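## Task

Move the banana and the orange out of the pan and put both entirely into the bag, in the space between its two layers. Every other item, the white ball included, must end up in the pan. The loaded part of the bag must rest on the table. No more than one corner of the bag may lie on an arm's base, no part of the bag may be in the pan, and none may hang more than a finger's width beyond the table edge.

## Robot and tools

ROBOT. Two 6-joint arms, left_arm and right_arm, each with a two-finger gripper. Joint order per arm, always: waist, shoulder, elbow, wrist pitch, wrist yaw, wrist roll, then the gripper. Stated joint ranges (rad): waist -2.618 to 3.054, shoulder 0.000 to 3.142, elbow 0.000 to 3.142, wrist pitch -1.571 to 1.571, wrist yaw -1.571 to 1.571, wrist roll -2.094 to 2.094; the true ends may differ by up to 0.059 rad. A camera stand sits behind the arms.

FRAMES. Scene frame: origin at table-top height, halfway between the nominal bases; +x points out over the table, +z up, +y toward left_arm (arm names do not match image sides). Calibrated bases: left_arm at (-0.019, +0.343, +0.033) m, quat_wxyz (+1.000, 0, 0, -0.008); right_arm at (-0.046, -0.254, +0.023) m, quat_wxyz (+1.000, 0, 0, +0.016). Each arm's gripper pose, velocities and wrist-camera pose are reported in that arm's own base frame; fixed cameras and the table use the scene frame. Reported hand positions can be a few cm off, worse when stretched. The gripper's fingers point along its +z and close along its y; end_effector_position is the point between the pads, about 1 cm behind the tips.

ROW FORMAT (used by execute_actions and move). One flat list of 14 numbers covering both arms, each in [-1, 1]: left_arm's six joints then its opening, then right_arm's six joints then its opening. Joint entries are offsets, not poses: they are added to the arm's "Joint targets" as they stood when the action (or move) began, never to the previous row. Scale: 1.0 equals 2.224 rad for waist, shoulder, elbow and 8.485 rad for the three wrist joints. Opening is absolute: +1 fully open, -1 closed. To keep an arm still send 0 for its joints and repeat its current opening (0 is itself an opening command).

execute_actions: "actions" is a list of actions; each action is a list of up to 15 rows, one per 1/30 s step, and a short list repeats its last row to fill 15 steps. Repeating the same offset in a later action moves the joint further. An action is rejected for both arms if a joint would go more than 0.059 rad beyond its range; a malformed action rejects the whole call. "cameras": list of names, ["all"], or []; with empty actions images come by default. Empty actions also reveal the scene number and fields otherwise omitted.

move: "target" is one 14-number row or a list of up to 15 rows; every row's offsets count from the same starting Joint targets. All joints travel in step. "speed": rad/s of the joint with farthest to go, 0.01 to 12.57, default 0.5, one value or one per target. "blend": rad, rounding corners between listed targets; 0 stops at each. "opening_speed": opening change per second on the -1..+1 scale, at least 0.2; use it to close gently on fragile items. "grip_force": about 10 to 50 N per pad, one number or one per arm, persists; lower forces close slowly. "blocking": false returns after about 0.5 s while motion continues. Paths do not avoid obstacles or the other arm. The result adds a "move:" line: done, off_target (resting more than 0.035 rad from target), moving, held, fault, plus limits=held if steps were withheld.

wait: "seconds" 0 to 10; arms hold their last command, a running move continues. stop: brakes the current move (needs room when fast). zoom_image: "camera" (cam_head_left, cam_head_right, cam_high, cam_low, cam_left_wrist, cam_right_wrist, each 896x504) and "region" [x0, y0, x1, y1] in pixels from the top-left, at most 504 by 504, from that camera's newest image. finished_scene: "scene" is the current scene's number; irreversible, and the next calls apply to the new scene.

RESULTS. Joint positions (rad) and Joint velocities (rad/s) per arm, last entry the pad gap in m (0.094 fully open); "within noise" means at rest. Joint targets: the base for your next offsets. grip_measured: finger opening on the command scale, reads slightly wide when empty and narrower than a squeezed part. Tool commands: current gripper commands. Joint torques: total drive output, gravity included, with offsets and noise; entries 1-3 wrap at ±28 N m. "joint sent to its limit": a joint hit its end. "joint command not followed": the clearance check altered targets. Each step a joint target stays within 0.339 rad (big joints) or 2.2 rad (wrist) of the measured angle, and targets placing the hand over 200 mm away are scaled back, so large moves take several actions. MOTOR HOT appears near 75 °C; OVER-TEMPERATURE FAULT folds and disables that arm; at 100 °C the arm goes limp.

AVOID. Arms touching or a gripper closing on the other arm's fingers; fast or hard contact with the table or fixed things; dropping items or releasing moving ones; anything leaving the table; long stretched holds or pushing toward unreachable poses (heat). To end a push, command targets back past the measured positions. To release, command an opening well above grip_measured. A brief disturbance may nudge loose objects, so check before finishing.

Each tool is called after "Request:" by a JSON object that holds its "method" and its "body", one argument or row to a line.

## Session

Request:
{"method": "execute_actions", "body": {
  "actions": []
}}

Scene clock: 0.00 s.
left_arm: end_effector_position=(+0.3888, +0.0274, +0.0853) grip_measured=+1.000 end_effector_quat_wxyz=(+0.575, -0.073, +0.814, +0.044) | right_arm: end_effector_position=(+0.3941, -0.0220, +0.0992) grip_measured=+1.000 end_effector_quat_wxyz=(+0.573, +0.050, +0.817, -0.038)
Joint positions: left_arm=[0.002 1.556 0.34 0.871 -0.154 -0.07 0.094] | right_arm=[-0.004 1.493 0.384 0.758 0.117 0.037 0.094]
Joint velocities: within noise
Joint torques (N m): no reading
Heat: left arm: 25 °C; right arm: 28 °C.
Joint targets: left_arm=[0.002 1.552 0.344 0.866 -0.154 -0.070] | right_arm=[-0.004 1.484 0.395 0.771 0.117 0.037]
Tool commands: left_gripper/opening=+1.0 right_gripper/opening=+1.0

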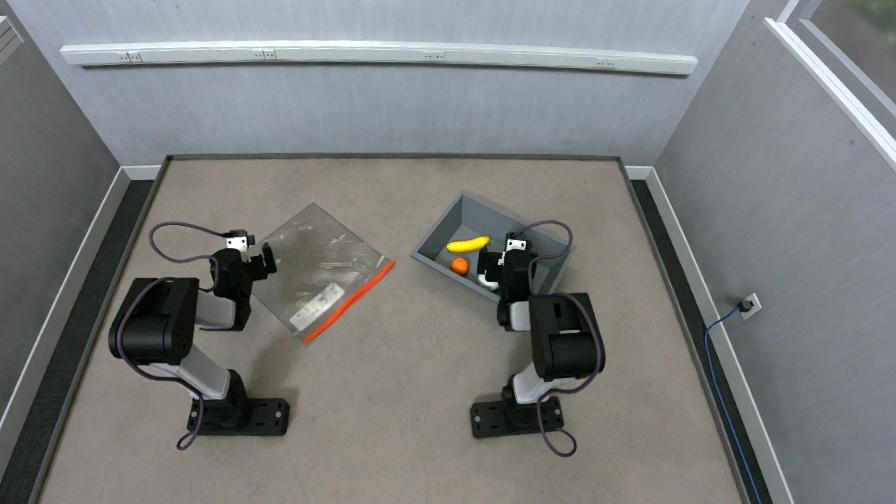

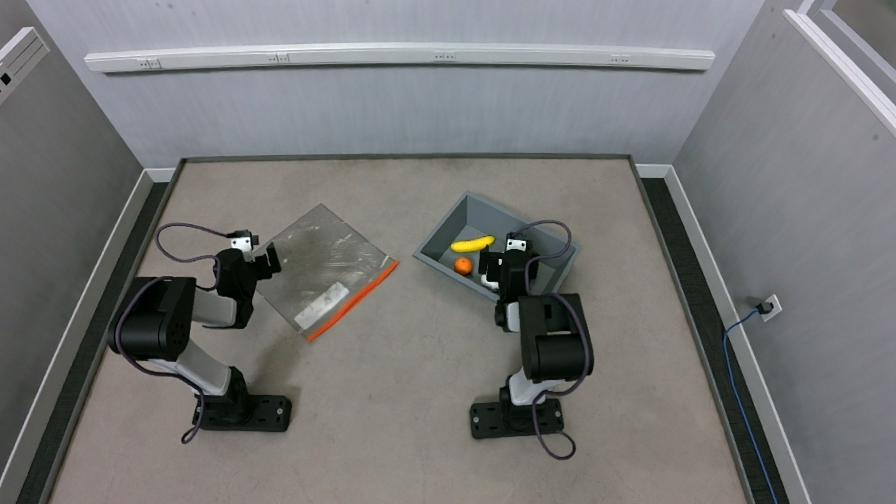

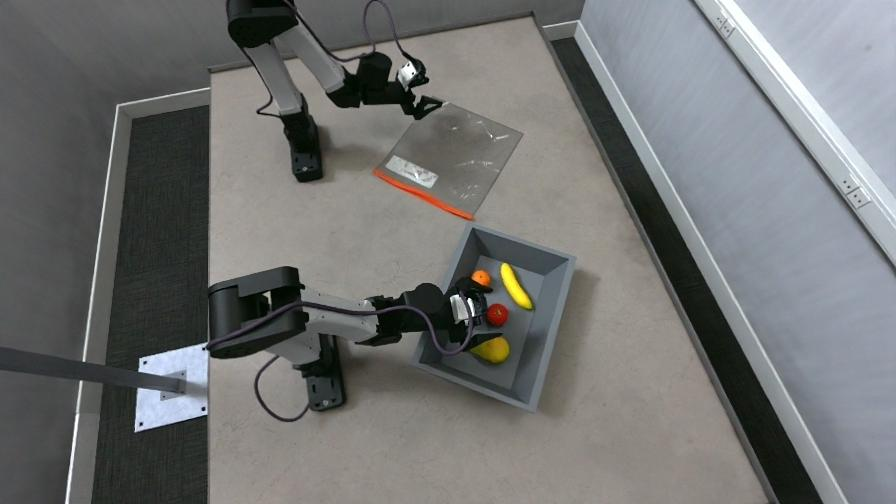

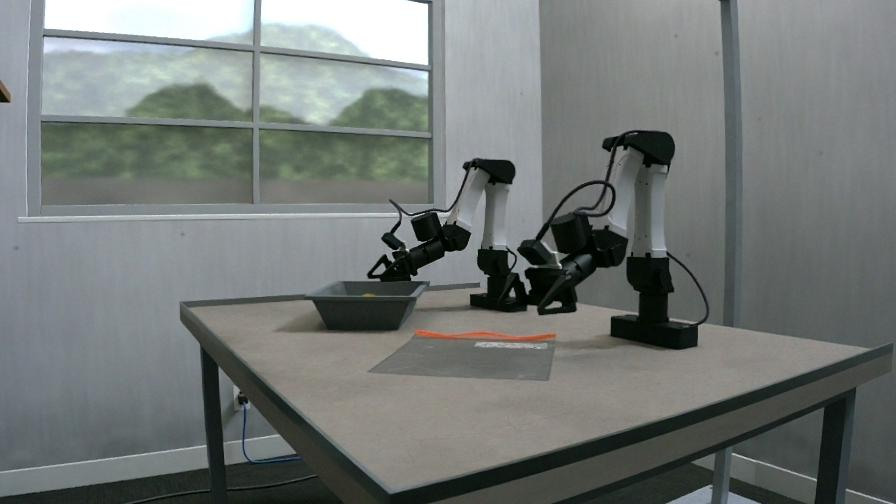

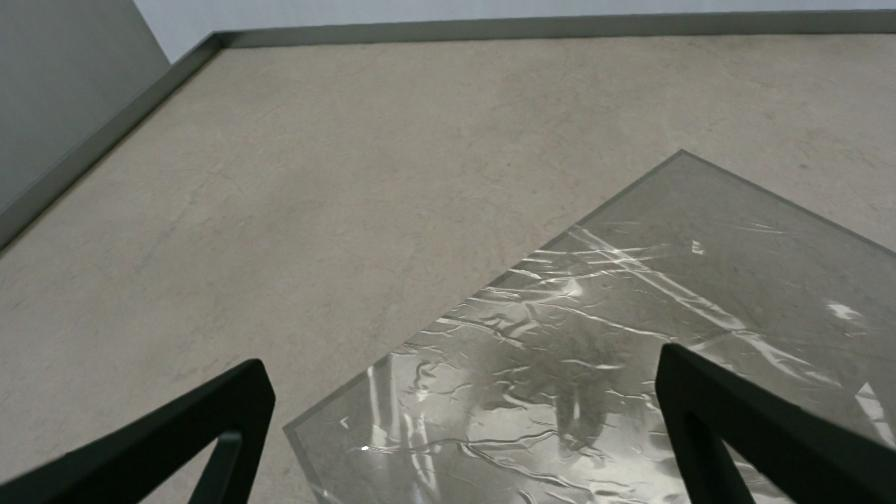

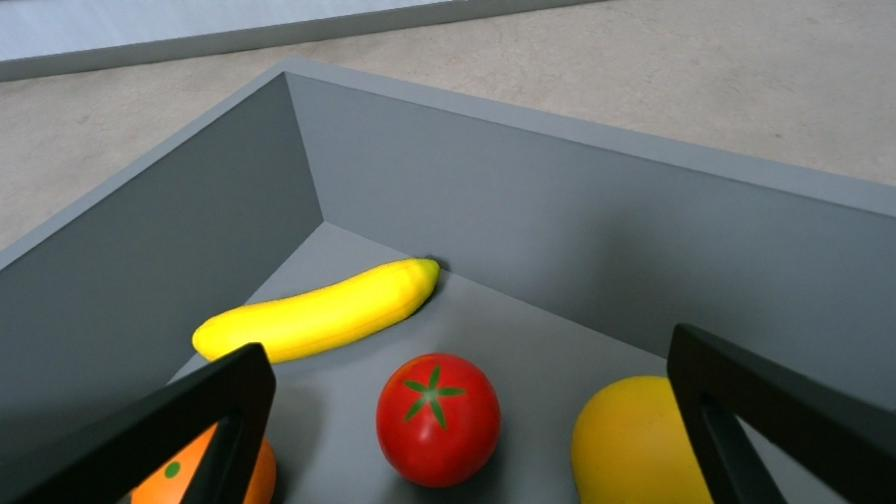

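Request:
{"method": "move", "body": {
  "target": [-0.29,0.0576,0.4029,-0.1993,0.0182,0.0083,0.06,0,0,0,0,0,0,1.0],
  "speed": 0.9,
  "cameras": ["cam_left_wrist","cam_head_left","cam_low"]
}}

Scene clock: 4.60 s.
left_arm: end_effector_position=(+0.2968, -0.2186, +0.0892) grip_measured=+0.062 end_effector_quat_wxyz=(+0.151, +0.305, +0.939, -0.044) | right_arm: end_effector_position=(+0.3941, -0.0220, +0.0992) grip_measured=+1.000 end_effector_quat_wxyz=(+0.573, +0.050, +0.817, -0.038)
Joint positions: left_arm=[-0.641 1.665 1.22 -0.811 -0.014 -0.01 0.05] | right_arm=[-0.004 1.493 0.384 0.758 0.117 0.037 0.094]
Joint torques (N m): left_arm=[0.09 -6.23 9.52 1 0.13 0.06] | right_arm=[0.01 -5.65 6.67 2.05 0 0.04]
Heat: left arm: 26 °C; right arm: 29 °C.
Joint targets: left_arm=[-0.643 1.681 1.241 -0.825 0.000 0.001] | right_arm=[-0.004 1.484 0.395 0.771 0.117 0.037]
move: done
Images, in order (width x height): cam_head_left 896x504, cam_low 896x504, cam_left_wrist 896x504.

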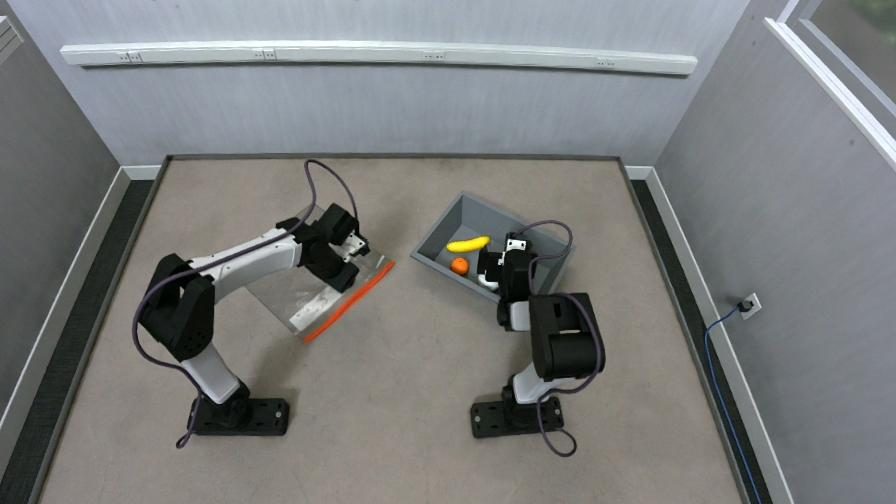

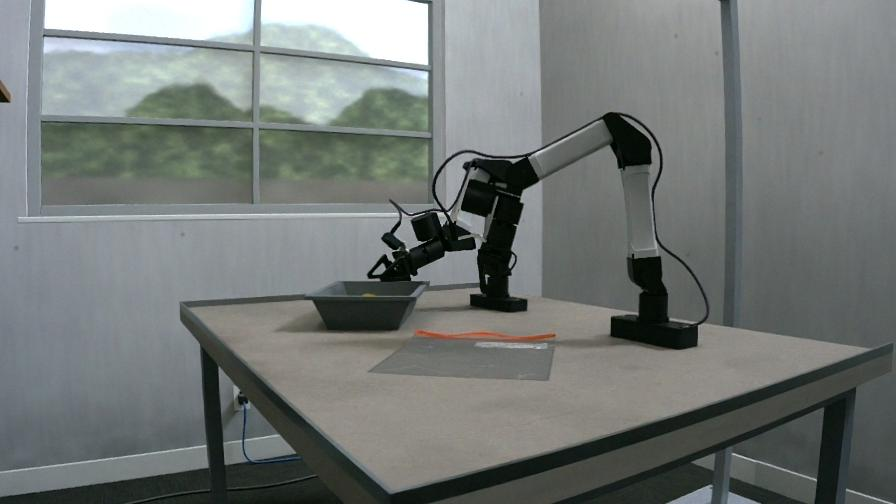

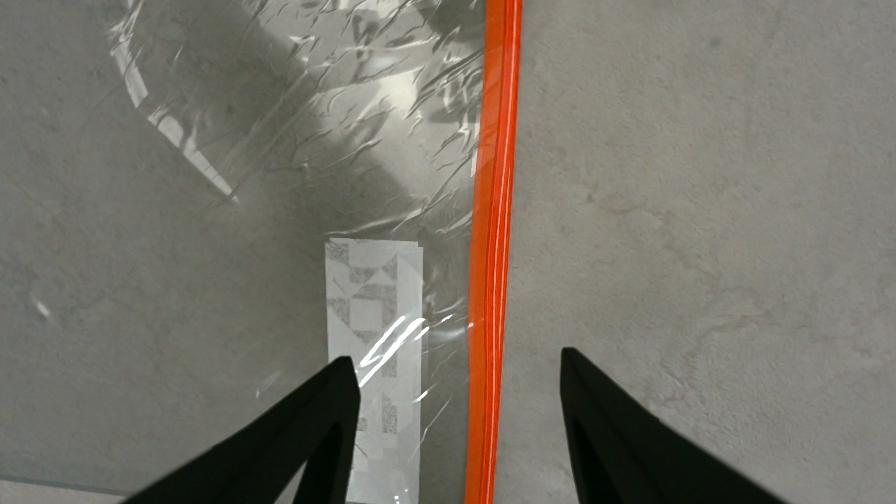

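Request:
{"method": "zoom_image", "body": {
  "camera": "cam_left_wrist",
  "region": [400, 180, 620, 420]
}}

Scaled by 2.100 from the camera's 896x504 image, which has a finer 1280x720 frame.

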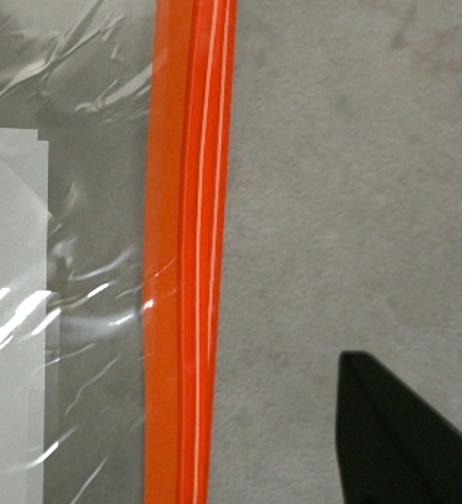

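Request:
{"method": "move", "body": {
  "target": [0.0126,0.0620,-0.1088,0.0422,0.0014,0,0.06,0,0,0,0,0,0,1.0],
  "speed": 0.3,
  "cameras": ["cam_left_wrist"]
}}

Scene clock: 7.73 s.
left_arm: end_effector_position=(+0.2991, -0.2134, -0.0008) grip_measured=+0.062 end_effector_quat_wxyz=(+0.141, +0.297, +0.943, -0.044) | right_arm: end_effector_position=(+0.3941, -0.0220, +0.0992) grip_measured=+1.000 end_effector_quat_wxyz=(+0.573, +0.050, +0.817, -0.038)
Joint positions: left_arm=[-0.622 1.806 1.006 -0.476 -0.005 -0.01 0.05] | right_arm=[-0.004 1.493 0.384 0.758 0.117 0.037 0.094]
Joint torques (N m): left_arm=[0.69 -6.98 5.86 1.17 0.16 0.06] | right_arm=[0.05 -5.65 6.67 2.05 0 0.05]
Heat: left arm: 26 °C; right arm: 29 °C.
Joint targets: left_arm=[-0.615 1.818 0.999 -0.467 0.012 0.001] | right_arm=[-0.004 1.484 0.395 0.771 0.117 0.037]
move: done
Images, in order (width x height): cam_left_wrist 896x504.

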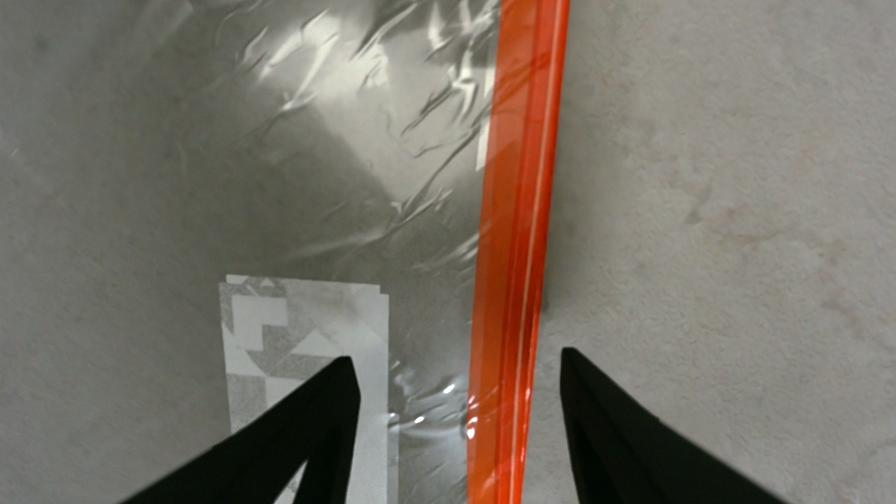

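Request:
{"method": "move", "body": {
  "target": [
    [0.009,0.0,0.0,0.0,0,0,0.06,0,0,0,0,0,0,1.0],
    [0.009,0.0180,-0.0146,0.0086,0,0,0.06,0,0,0,0,0,0,1.0]
  ],
  "speed": 0.12,
  "cameras": ["cam_left_wrist"]
}}

Scene clock: 10.10 s.
left_arm: end_effector_position=(+0.3056, -0.2093, -0.0146) grip_measured=+0.062 end_effector_quat_wxyz=(+0.147, +0.288, +0.945, -0.045) | right_arm: end_effector_position=(+0.3941, -0.0220, +0.0992) grip_measured=+1.000 end_effector_quat_wxyz=(+0.573, +0.050, +0.817, -0.038)
Joint positions: left_arm=[-0.602 1.838 0.979 -0.403 -0.003 -0.01 0.05] | right_arm=[-0.004 1.493 0.384 0.758 0.117 0.037 0.094]
Joint torques (N m): left_arm=[0.73 -6.54 5.18 1.23 0.14 0.06] | right_arm=[0.03 -5.65 6.64 2.04 0 0.04]
Heat: left arm: 27 °C; right arm: 29 °C.
Joint targets: left_arm=[-0.595 1.859 0.966 -0.393 0.012 0.001] | right_arm=[-0.004 1.484 0.395 0.771 0.117 0.037]
move: done
Images, in order (width x height): cam_left_wrist 896x504.

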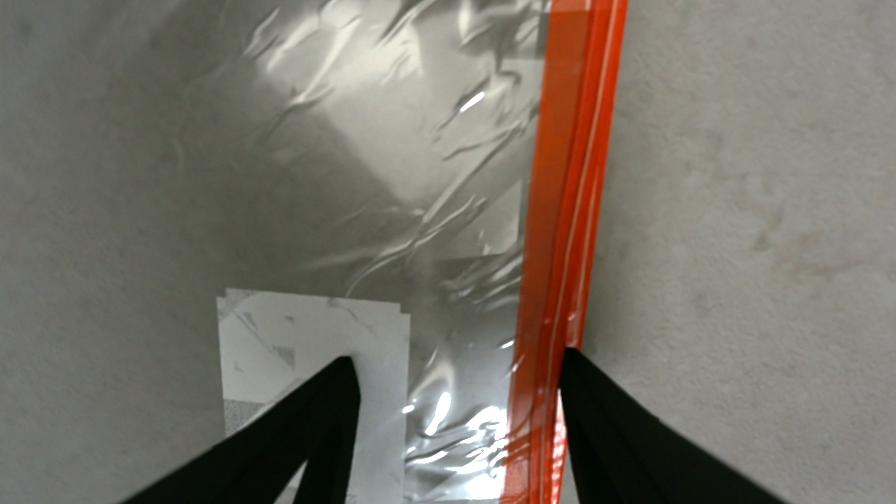

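Request:
{"method": "move", "body": {
  "target": [0,0.0045,-0.0035,0.0021,0,0,0.06,0,0,0,0,0,0,1.0],
  "speed": 0.1,
  "cameras": ["cam_left_wrist"]
}}

Scene clock: 11.10 s.
left_arm: end_effector_position=(+0.3055, -0.2100, -0.0160) grip_measured=+0.062 end_effector_quat_wxyz=(+0.147, +0.288, +0.945, -0.047) | right_arm: end_effector_position=(+0.3941, -0.0220, +0.0992) grip_measured=+1.000 end_effector_quat_wxyz=(+0.573, +0.050, +0.817, -0.038)
Joint positions: left_arm=[-0.602 1.841 0.975 -0.395 0.001 -0.01 0.05] | right_arm=[-0.004 1.493 0.384 0.758 0.117 0.037 0.094]
Joint torques (N m): left_arm=[0.7 -5.96 4.77 1.32 0.13 0.05] | right_arm=[0.05 -5.65 6.67 2.05 0 0.04]
Heat: left arm: 27 °C; right arm: 29 °C.
Joint targets: left_arm=[-0.595 1.869 0.958 -0.376 0.012 0.001] | right_arm=[-0.004 1.484 0.395 0.771 0.117 0.037]
move: done
Images, in order (width x height): cam_left_wrist 896x504.

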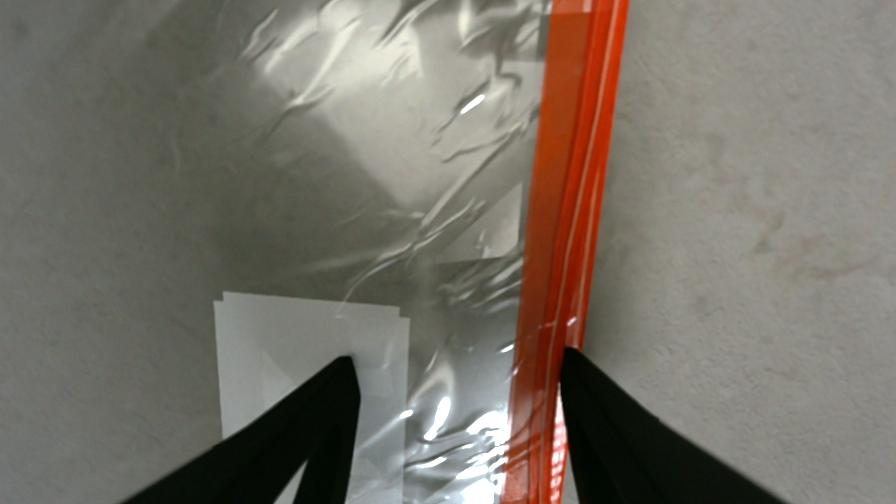

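Request:
{"method": "move", "body": {
  "target": [0,0,0,0,0,0,-0.6,0,0,0,0,0,0,1.0],
  "opening_speed": 0.3,
  "cameras": ["cam_left_wrist"]
}}

Scene clock: 13.67 s.
left_arm: end_effector_position=(+0.3082, -0.2123, -0.0156) grip_measured=-0.598 end_effector_quat_wxyz=(+0.155, +0.288, +0.944, -0.050) | right_arm: end_effector_position=(+0.3941, -0.0220, +0.0992) grip_measured=+1.000 end_effector_quat_wxyz=(+0.573, +0.050, +0.817, -0.038)
Joint positions: left_arm=[-0.602 1.842 0.972 -0.374 0.003 -0.009 0.019] | right_arm=[-0.004 1.493 0.384 0.758 0.117 0.037 0.094]
Joint torques (N m): left_arm=[0.73 -6.02 5.03 1.14 0.09 0.04] | right_arm=[0.03 -5.65 6.67 2.05 0 0.04]
Heat: left arm: 27 °C; right arm: 29 °C.
Joint targets: left_arm=[-0.595 1.869 0.958 -0.376 0.012 0.001] | right_arm=[-0.004 1.484 0.395 0.771 0.117 0.037]
move: done
Images, in order (width x height): cam_left_wrist 896x504.

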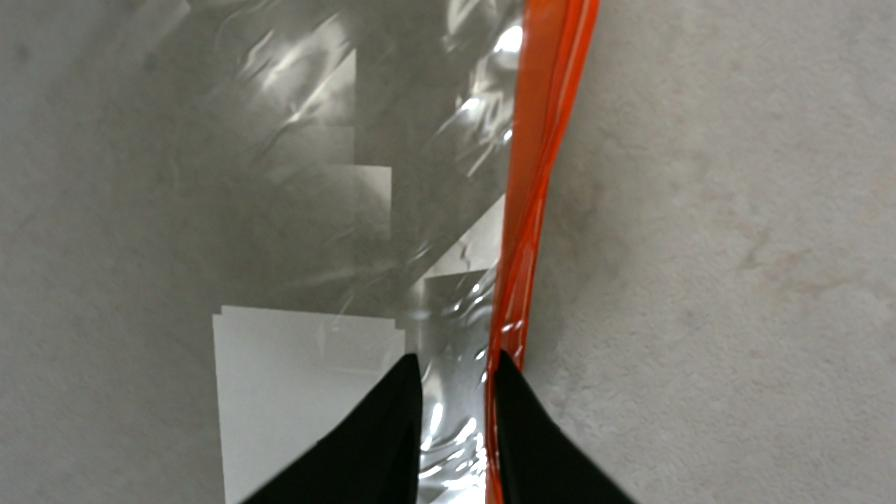

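Request:
{"method": "move", "body": {
  "target": [0,0,0,0,0,0,-1,0,0,0,0,0,0,1.0],
  "opening_speed": 0.3,
  "cameras": ["cam_left_wrist"]
}}

Scene clock: 15.37 s.
left_arm: end_effector_position=(+0.3087, -0.2119, -0.0155) grip_measured=-0.984 end_effector_quat_wxyz=(+0.155, +0.288, +0.944, -0.050) | right_arm: end_effector_position=(+0.3941, -0.0220, +0.0992) grip_measured=+1.000 end_effector_quat_wxyz=(+0.573, +0.050, +0.817, -0.038)
Joint positions: left_arm=[-0.6 1.842 0.972 -0.373 0.003 -0.009 0.001] | right_arm=[-0.004 1.493 0.384 0.758 0.117 0.037 0.094]
Joint torques (N m): left_arm=[0.61 -6.06 5.03 1.13 0.1 0.05] | right_arm=[0.05 -5.65 6.65 2.05 0 0.04]
Heat: left arm: 27 °C; right arm: 29 °C.
Joint targets: left_arm=[-0.595 1.869 0.958 -0.376 0.012 0.001] | right_arm=[-0.004 1.484 0.395 0.771 0.117 0.037]
move: done
Images, in order (width x height): cam_left_wrist 896x504.

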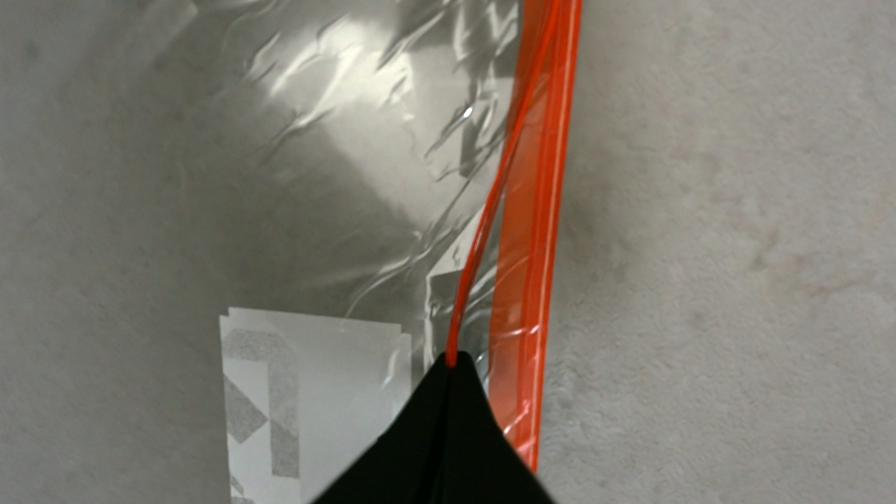

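Request:
{"method": "move", "body": {
  "target": [
    [0,-0.1142,0.0513,-0.0240,0,0,-1,0.0018,0.1142,0.3375,-0.1114,-0.0069,-0.0022,1.0],
    [0,-0.2064,0.1160,-0.0447,0,0,-1,0.0018,0.2284,0.675,-0.2228,-0.0138,-0.0044,1.0]
  ],
  "speed": [0.7,0.7],
  "blend": 0.05,
  "cameras": ["all"]
}}

Scene clock: 21.27 s.
left_arm: end_effector_position=(+0.3080, -0.2114, +0.1713) grip_measured=-0.984 end_effector_quat_wxyz=(+0.279, +0.279, +0.914, -0.089) | right_arm: end_effector_position=(+0.4585, -0.0037, +0.1549) grip_measured=+1.000 end_effector_quat_wxyz=(+0.171, +0.007, +0.985, -0.004)
Joint positions: left_arm=[-0.6 1.427 1.194 -0.743 0.003 -0.009 0.001] | right_arm=[-0.004 1.979 1.869 -1.117 0.009 0.008 0.094]
Joint torques (N m): left_arm=[0.59 -7.2 10.28 1.56 0.1 0.04] | right_arm=[0.4 -8.88 9.25 0.89 -0.11 -0.04]
Heat: left arm: 28 °C; right arm: 30 °C.
Joint targets: left_arm=[-0.595 1.409 1.216 -0.755 0.012 0.001] | right_arm=[0.000 1.993 1.896 -1.119 0.000 0.000]
move: done

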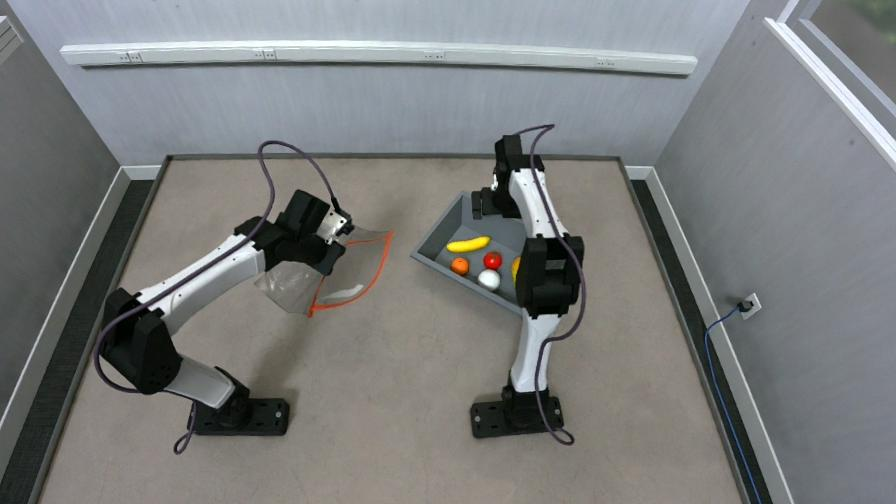

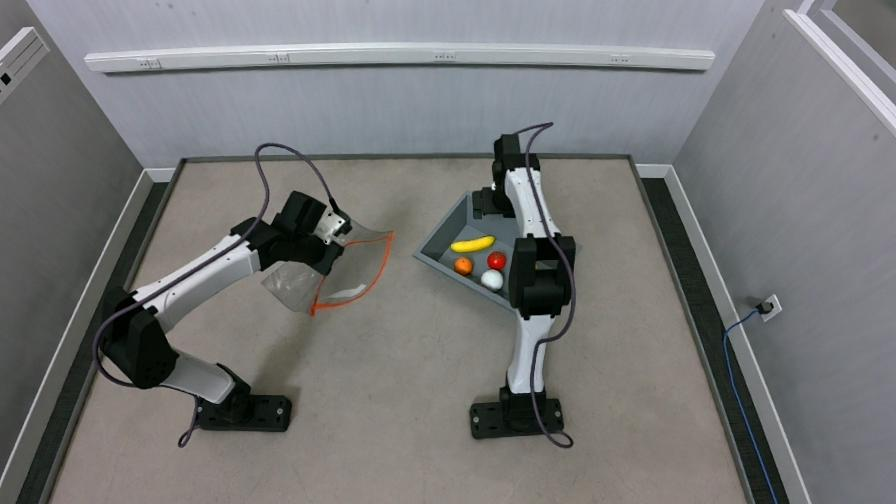

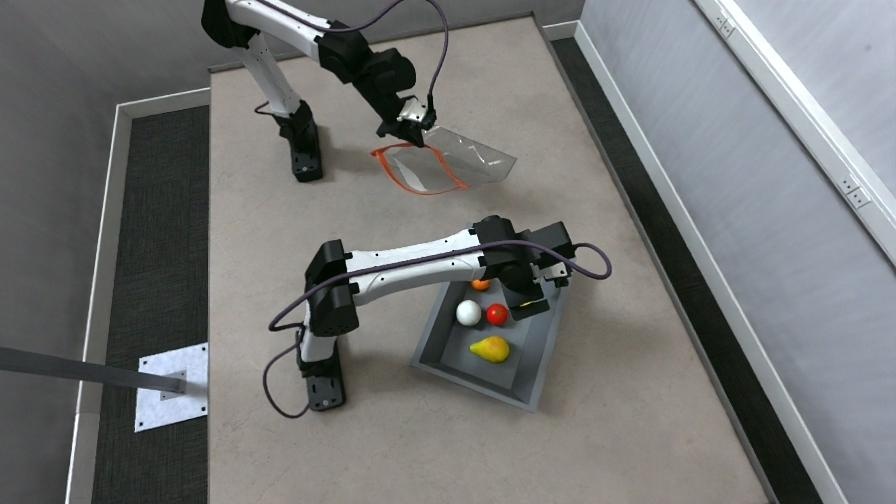

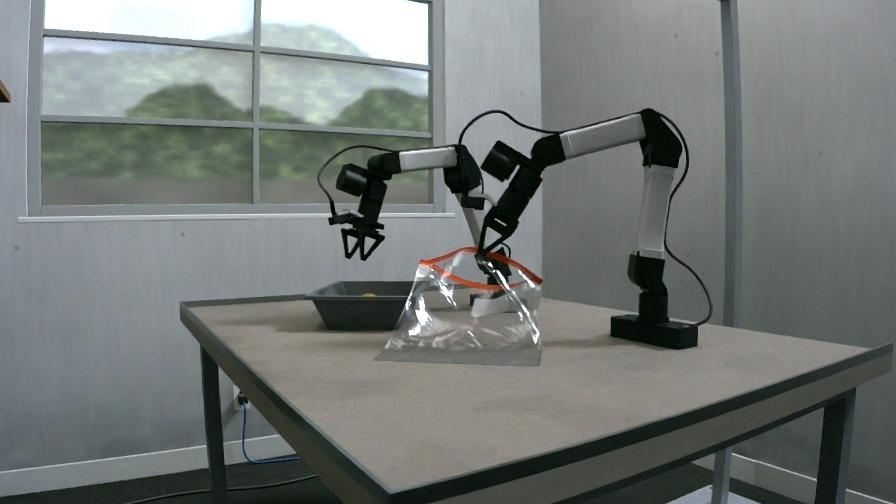

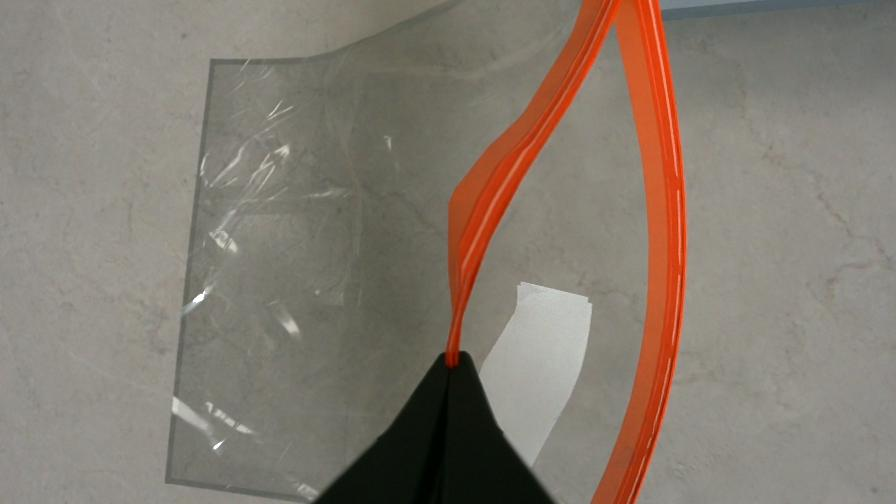

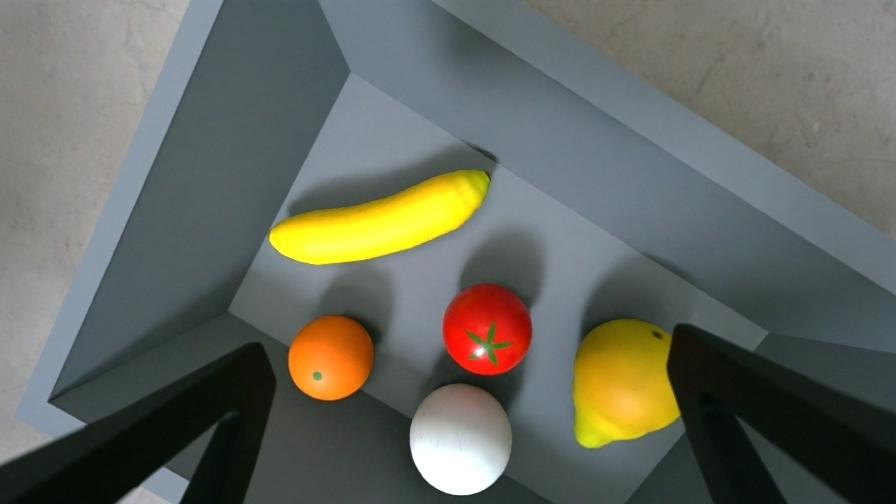

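Request:
{"method": "move", "body": {
  "target": [0,0,0,0,0,0,-1,0.0726,0.0153,-0.0656,-0.0125,0,0.0801,0.44],
  "speed": 0.6,
  "cameras": ["cam_right_wrist"]
}}

Scene clock: 32.43 s.
left_arm: end_effector_position=(+0.3079, -0.2114, +0.1713) grip_measured=-0.984 end_effector_quat_wxyz=(+0.279, +0.279, +0.915, -0.089) | right_arm: end_effector_position=(+0.4027, +0.0629, +0.0993) grip_measured=+0.441 end_effector_quat_wxyz=(+0.042, +0.254, +0.966, +0.015)
Joint positions: left_arm=[-0.6 1.427 1.194 -0.743 0.003 -0.009 0.001] | right_arm=[0.158 2.015 1.752 -1.22 0.006 0.671 0.068]
Joint torques (N m): left_arm=[0.58 -7.23 10.26 1.53 0.1 0.04] | right_arm=[0.38 -8.92 6.02 0.39 -0.05 0.15]
Heat: left arm: 31 °C; right arm: 33 °C.
Joint targets: left_arm=[-0.595 1.409 1.216 -0.755 0.012 0.001] | right_arm=[0.161 2.027 1.750 -1.225 0.000 0.679]
move: done
Images, in order (width x height): cam_right_wrist 896x504.

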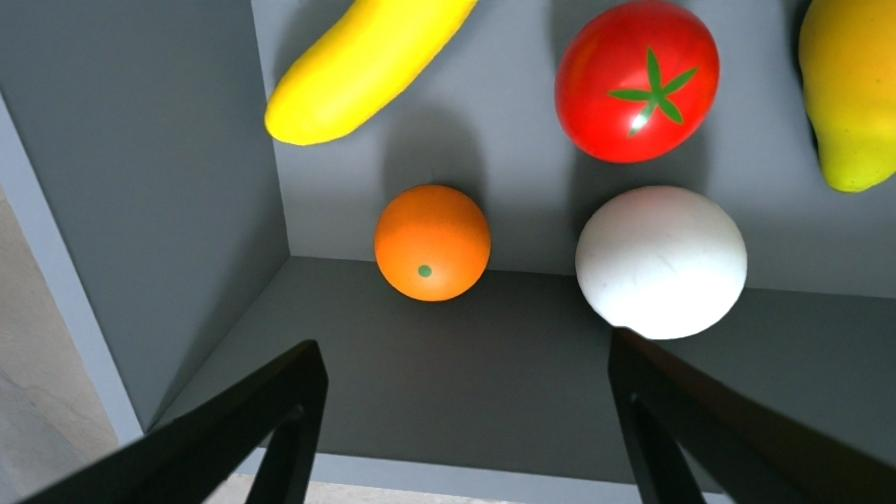

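Request:
{"method": "move", "body": {
  "target": [
    [0,0,0,0,0,0,-1,0.0184,0.0126,-0.0701,0.0230,0,0.0037,0.44],
    [0,0,0,0,0,0,-1,0.0184,0.0315,-0.1151,0.0396,0,0.0037,0.44]
  ],
  "speed": [0.4,0.2],
  "blend": 0.03,
  "cameras": ["cam_right_wrist"]
}}

Scene clock: 35.23 s.
left_arm: end_effector_position=(+0.3079, -0.2114, +0.1713) grip_measured=-0.984 end_effector_quat_wxyz=(+0.279, +0.279, +0.915, -0.089) | right_arm: end_effector_position=(+0.3992, +0.0785, +0.0098) grip_measured=+0.441 end_effector_quat_wxyz=(+0.038, +0.250, +0.967, +0.015)
Joint positions: left_arm=[-0.6 1.427 1.194 -0.743 0.003 -0.009 0.001] | right_arm=[0.197 2.085 1.496 -0.901 0.006 0.703 0.068]
Joint torques (N m): left_arm=[0.61 -7.19 10.3 1.54 0.11 0.04] | right_arm=[0.5 -9.2 5.71 0.52 -0.05 0.13]
Heat: left arm: 32 °C; right arm: 34 °C.
Joint targets: left_arm=[-0.595 1.409 1.216 -0.755 0.012 0.001] | right_arm=[0.202 2.097 1.494 -0.889 0.000 0.711]
move: done
Images, in order (width x height): cam_right_wrist 896x504.

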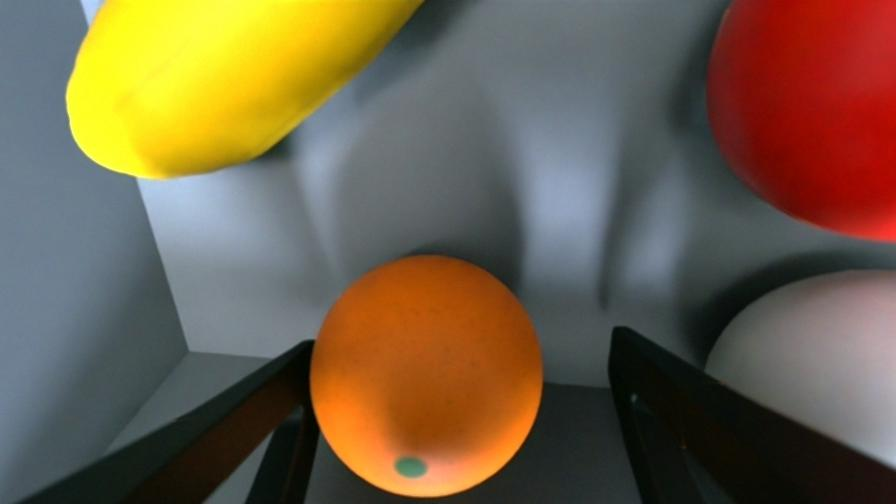

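Request:
{"method": "move", "body": {
  "target": [
    [0,0,0,0,0,0,-1,0.0090,0,0,0,0,0,0.44],
    [0,0,0,0,0,0,-1,0.009,0,0,0,0,0,-0.10]
  ],
  "speed": 0.2,
  "opening_speed": 0.5,
  "grip_force": [50,25],
  "cameras": ["cam_right_wrist"]
}}

Scene clock: 38.27 s.
left_arm: end_effector_position=(+0.3079, -0.2114, +0.1713) grip_measured=-0.984 end_effector_quat_wxyz=(+0.279, +0.279, +0.915, -0.089) | right_arm: end_effector_position=(+0.3976, +0.0865, +0.0098) grip_measured=-0.093 end_effector_quat_wxyz=(+0.037, +0.241, +0.970, +0.015)
Joint positions: left_arm=[-0.6 1.427 1.194 -0.743 0.003 -0.009 0.001] | right_arm=[0.217 2.085 1.496 -0.901 0.006 0.703 0.043]
Joint torques (N m): left_arm=[0.58 -7.21 10.3 1.53 0.11 0.06] | right_arm=[0.54 -9.2 5.72 0.54 -0.05 0.13]
Heat: left arm: 33 °C; right arm: 34 °C.
Joint targets: left_arm=[-0.595 1.409 1.216 -0.755 0.012 0.001] | right_arm=[0.222 2.097 1.494 -0.889 0.000 0.711]
grip_force (N): 50, 25
move: done
Images, in order (width x height): cam_right_wrist 896x504.

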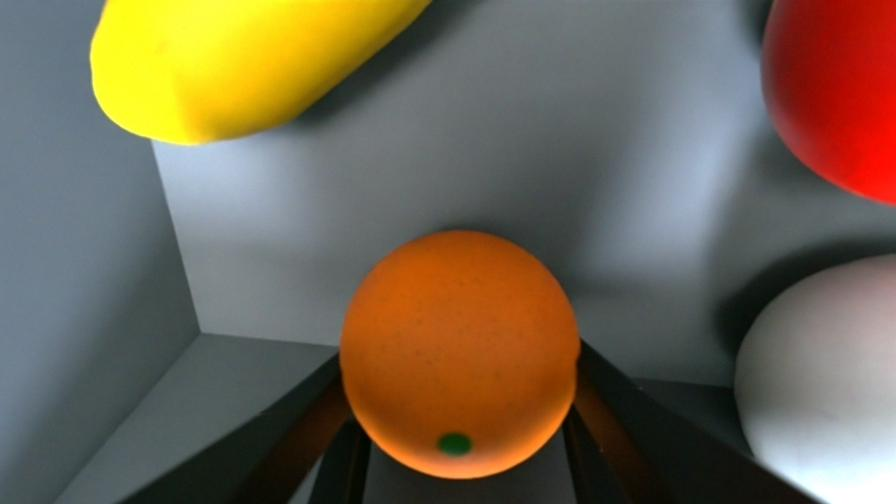

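Request:
{"method": "move", "body": {
  "target": [
    [0,0,0,0,0,0,-1,0,0,0,0,0,0,-0.25],
    [0,0,0,0,0,0,-1,0,-0.0481,0.2275,-0.0638,0,0,-0.25]
  ],
  "speed": 0.4,
  "opening_speed": 0.5,
  "grip_force": [50,25],
  "cameras": ["cam_right_wrist","cam_left_wrist"]
}}

Scene clock: 45.30 s.
left_arm: end_effector_position=(+0.3079, -0.2114, +0.1713) grip_measured=-0.984 end_effector_quat_wxyz=(+0.279, +0.279, +0.915, -0.089) | right_arm: end_effector_position=(+0.3987, +0.0867, +0.1507) grip_measured=-0.124 end_effector_quat_wxyz=(+0.044, +0.241, +0.969, +0.018)
Joint positions: left_arm=[-0.6 1.427 1.194 -0.743 0.003 -0.009 0.001] | right_arm=[0.217 2.029 1.978 -1.425 0.006 0.703 0.041]
Joint torques (N m): left_arm=[0.61 -7.19 10.29 1.52 0.1 0.04] | right_arm=[0.55 -13.45 8.28 0.45 -0.05 0.12]
Heat: left arm: 34 °C; right arm: 37 °C.
Joint targets: left_arm=[-0.595 1.409 1.216 -0.755 0.012 0.001] | right_arm=[0.222 1.990 2.000 -1.430 0.000 0.711]
grip_force (N): 50, 25
move: off_target (right_arm); right_arm: the shoulder is farthest, 0.039 rad from its target
Images, in order (width x height): cam_left_wrist 896x504, cam_right_wrist 896x504.

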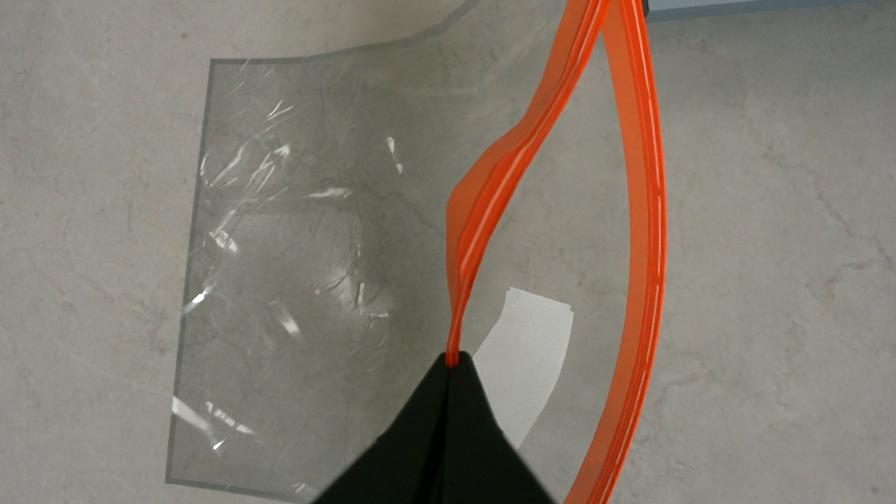

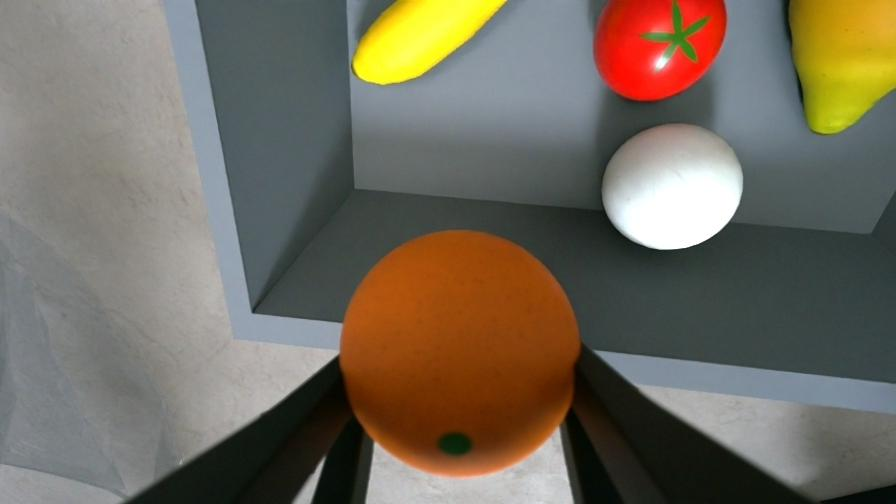

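Request:
{"method": "move", "body": {
  "target": [0,0,0,0,0,0,-1,0.2504,-0.4384,-0.5877,0.1340,0,0,-0.25],
  "speed": 0.7,
  "grip_force": [50,25],
  "cameras": ["all"]
}}

Scene clock: 48.20 s.
left_arm: end_effector_position=(+0.3079, -0.2114, +0.1713) grip_measured=-0.984 end_effector_quat_wxyz=(+0.279, +0.279, +0.915, -0.089) | right_arm: end_effector_position=(+0.2390, +0.2314, +0.1649) grip_measured=-0.124 end_effector_quat_wxyz=(+0.329, -0.029, +0.896, +0.296)
Joint positions: left_arm=[-0.6 1.427 1.194 -0.743 0.003 -0.009 0.001] | right_arm=[0.772 1.032 0.695 -0.316 0.005 0.705 0.041]
Joint torques (N m): left_arm=[0.58 -7.23 10.29 1.53 0.1 0.05] | right_arm=[0.72 -4.3 7.25 1.96 -0.05 0.08]
Heat: left arm: 34 °C; right arm: 37 °C.
Joint targets: left_arm=[-0.595 1.409 1.216 -0.755 0.012 0.001] | right_arm=[0.779 1.015 0.693 -0.293 0.000 0.711]
grip_force (N): 50, 25
move: done

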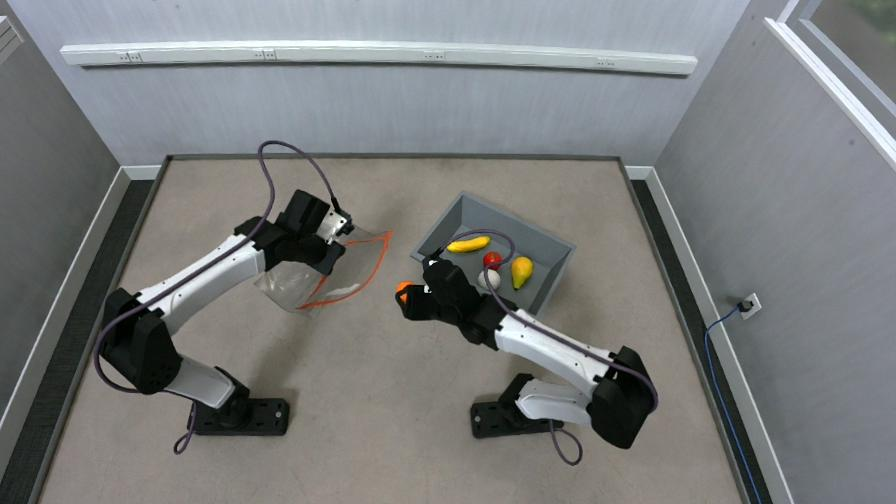

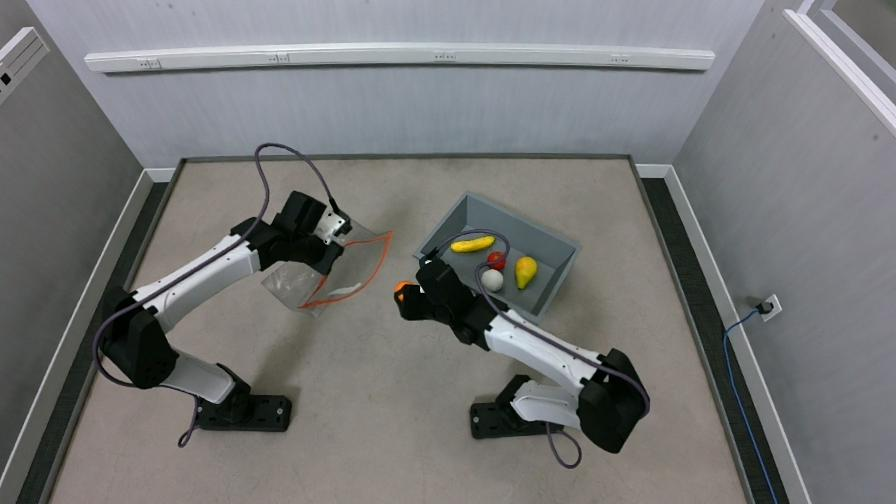

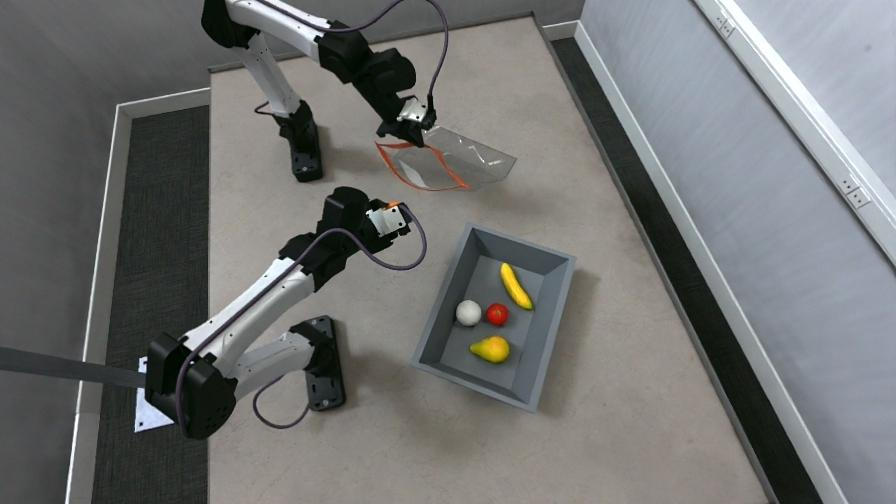

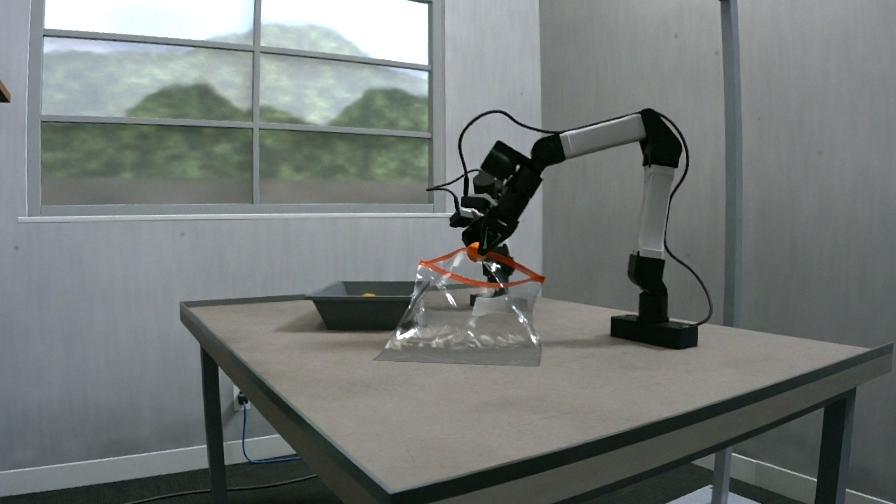

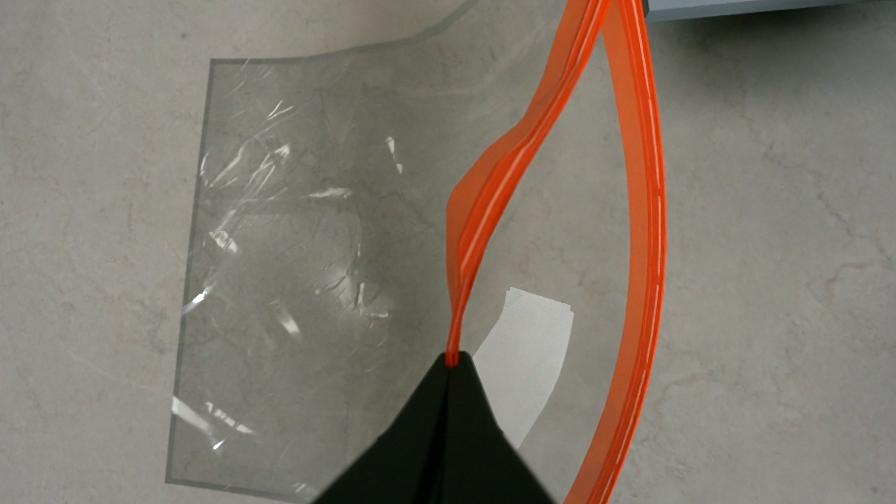

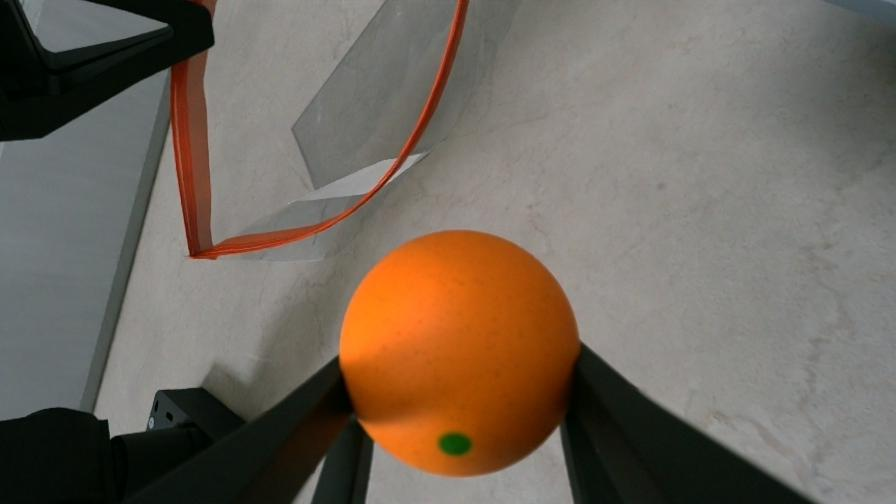

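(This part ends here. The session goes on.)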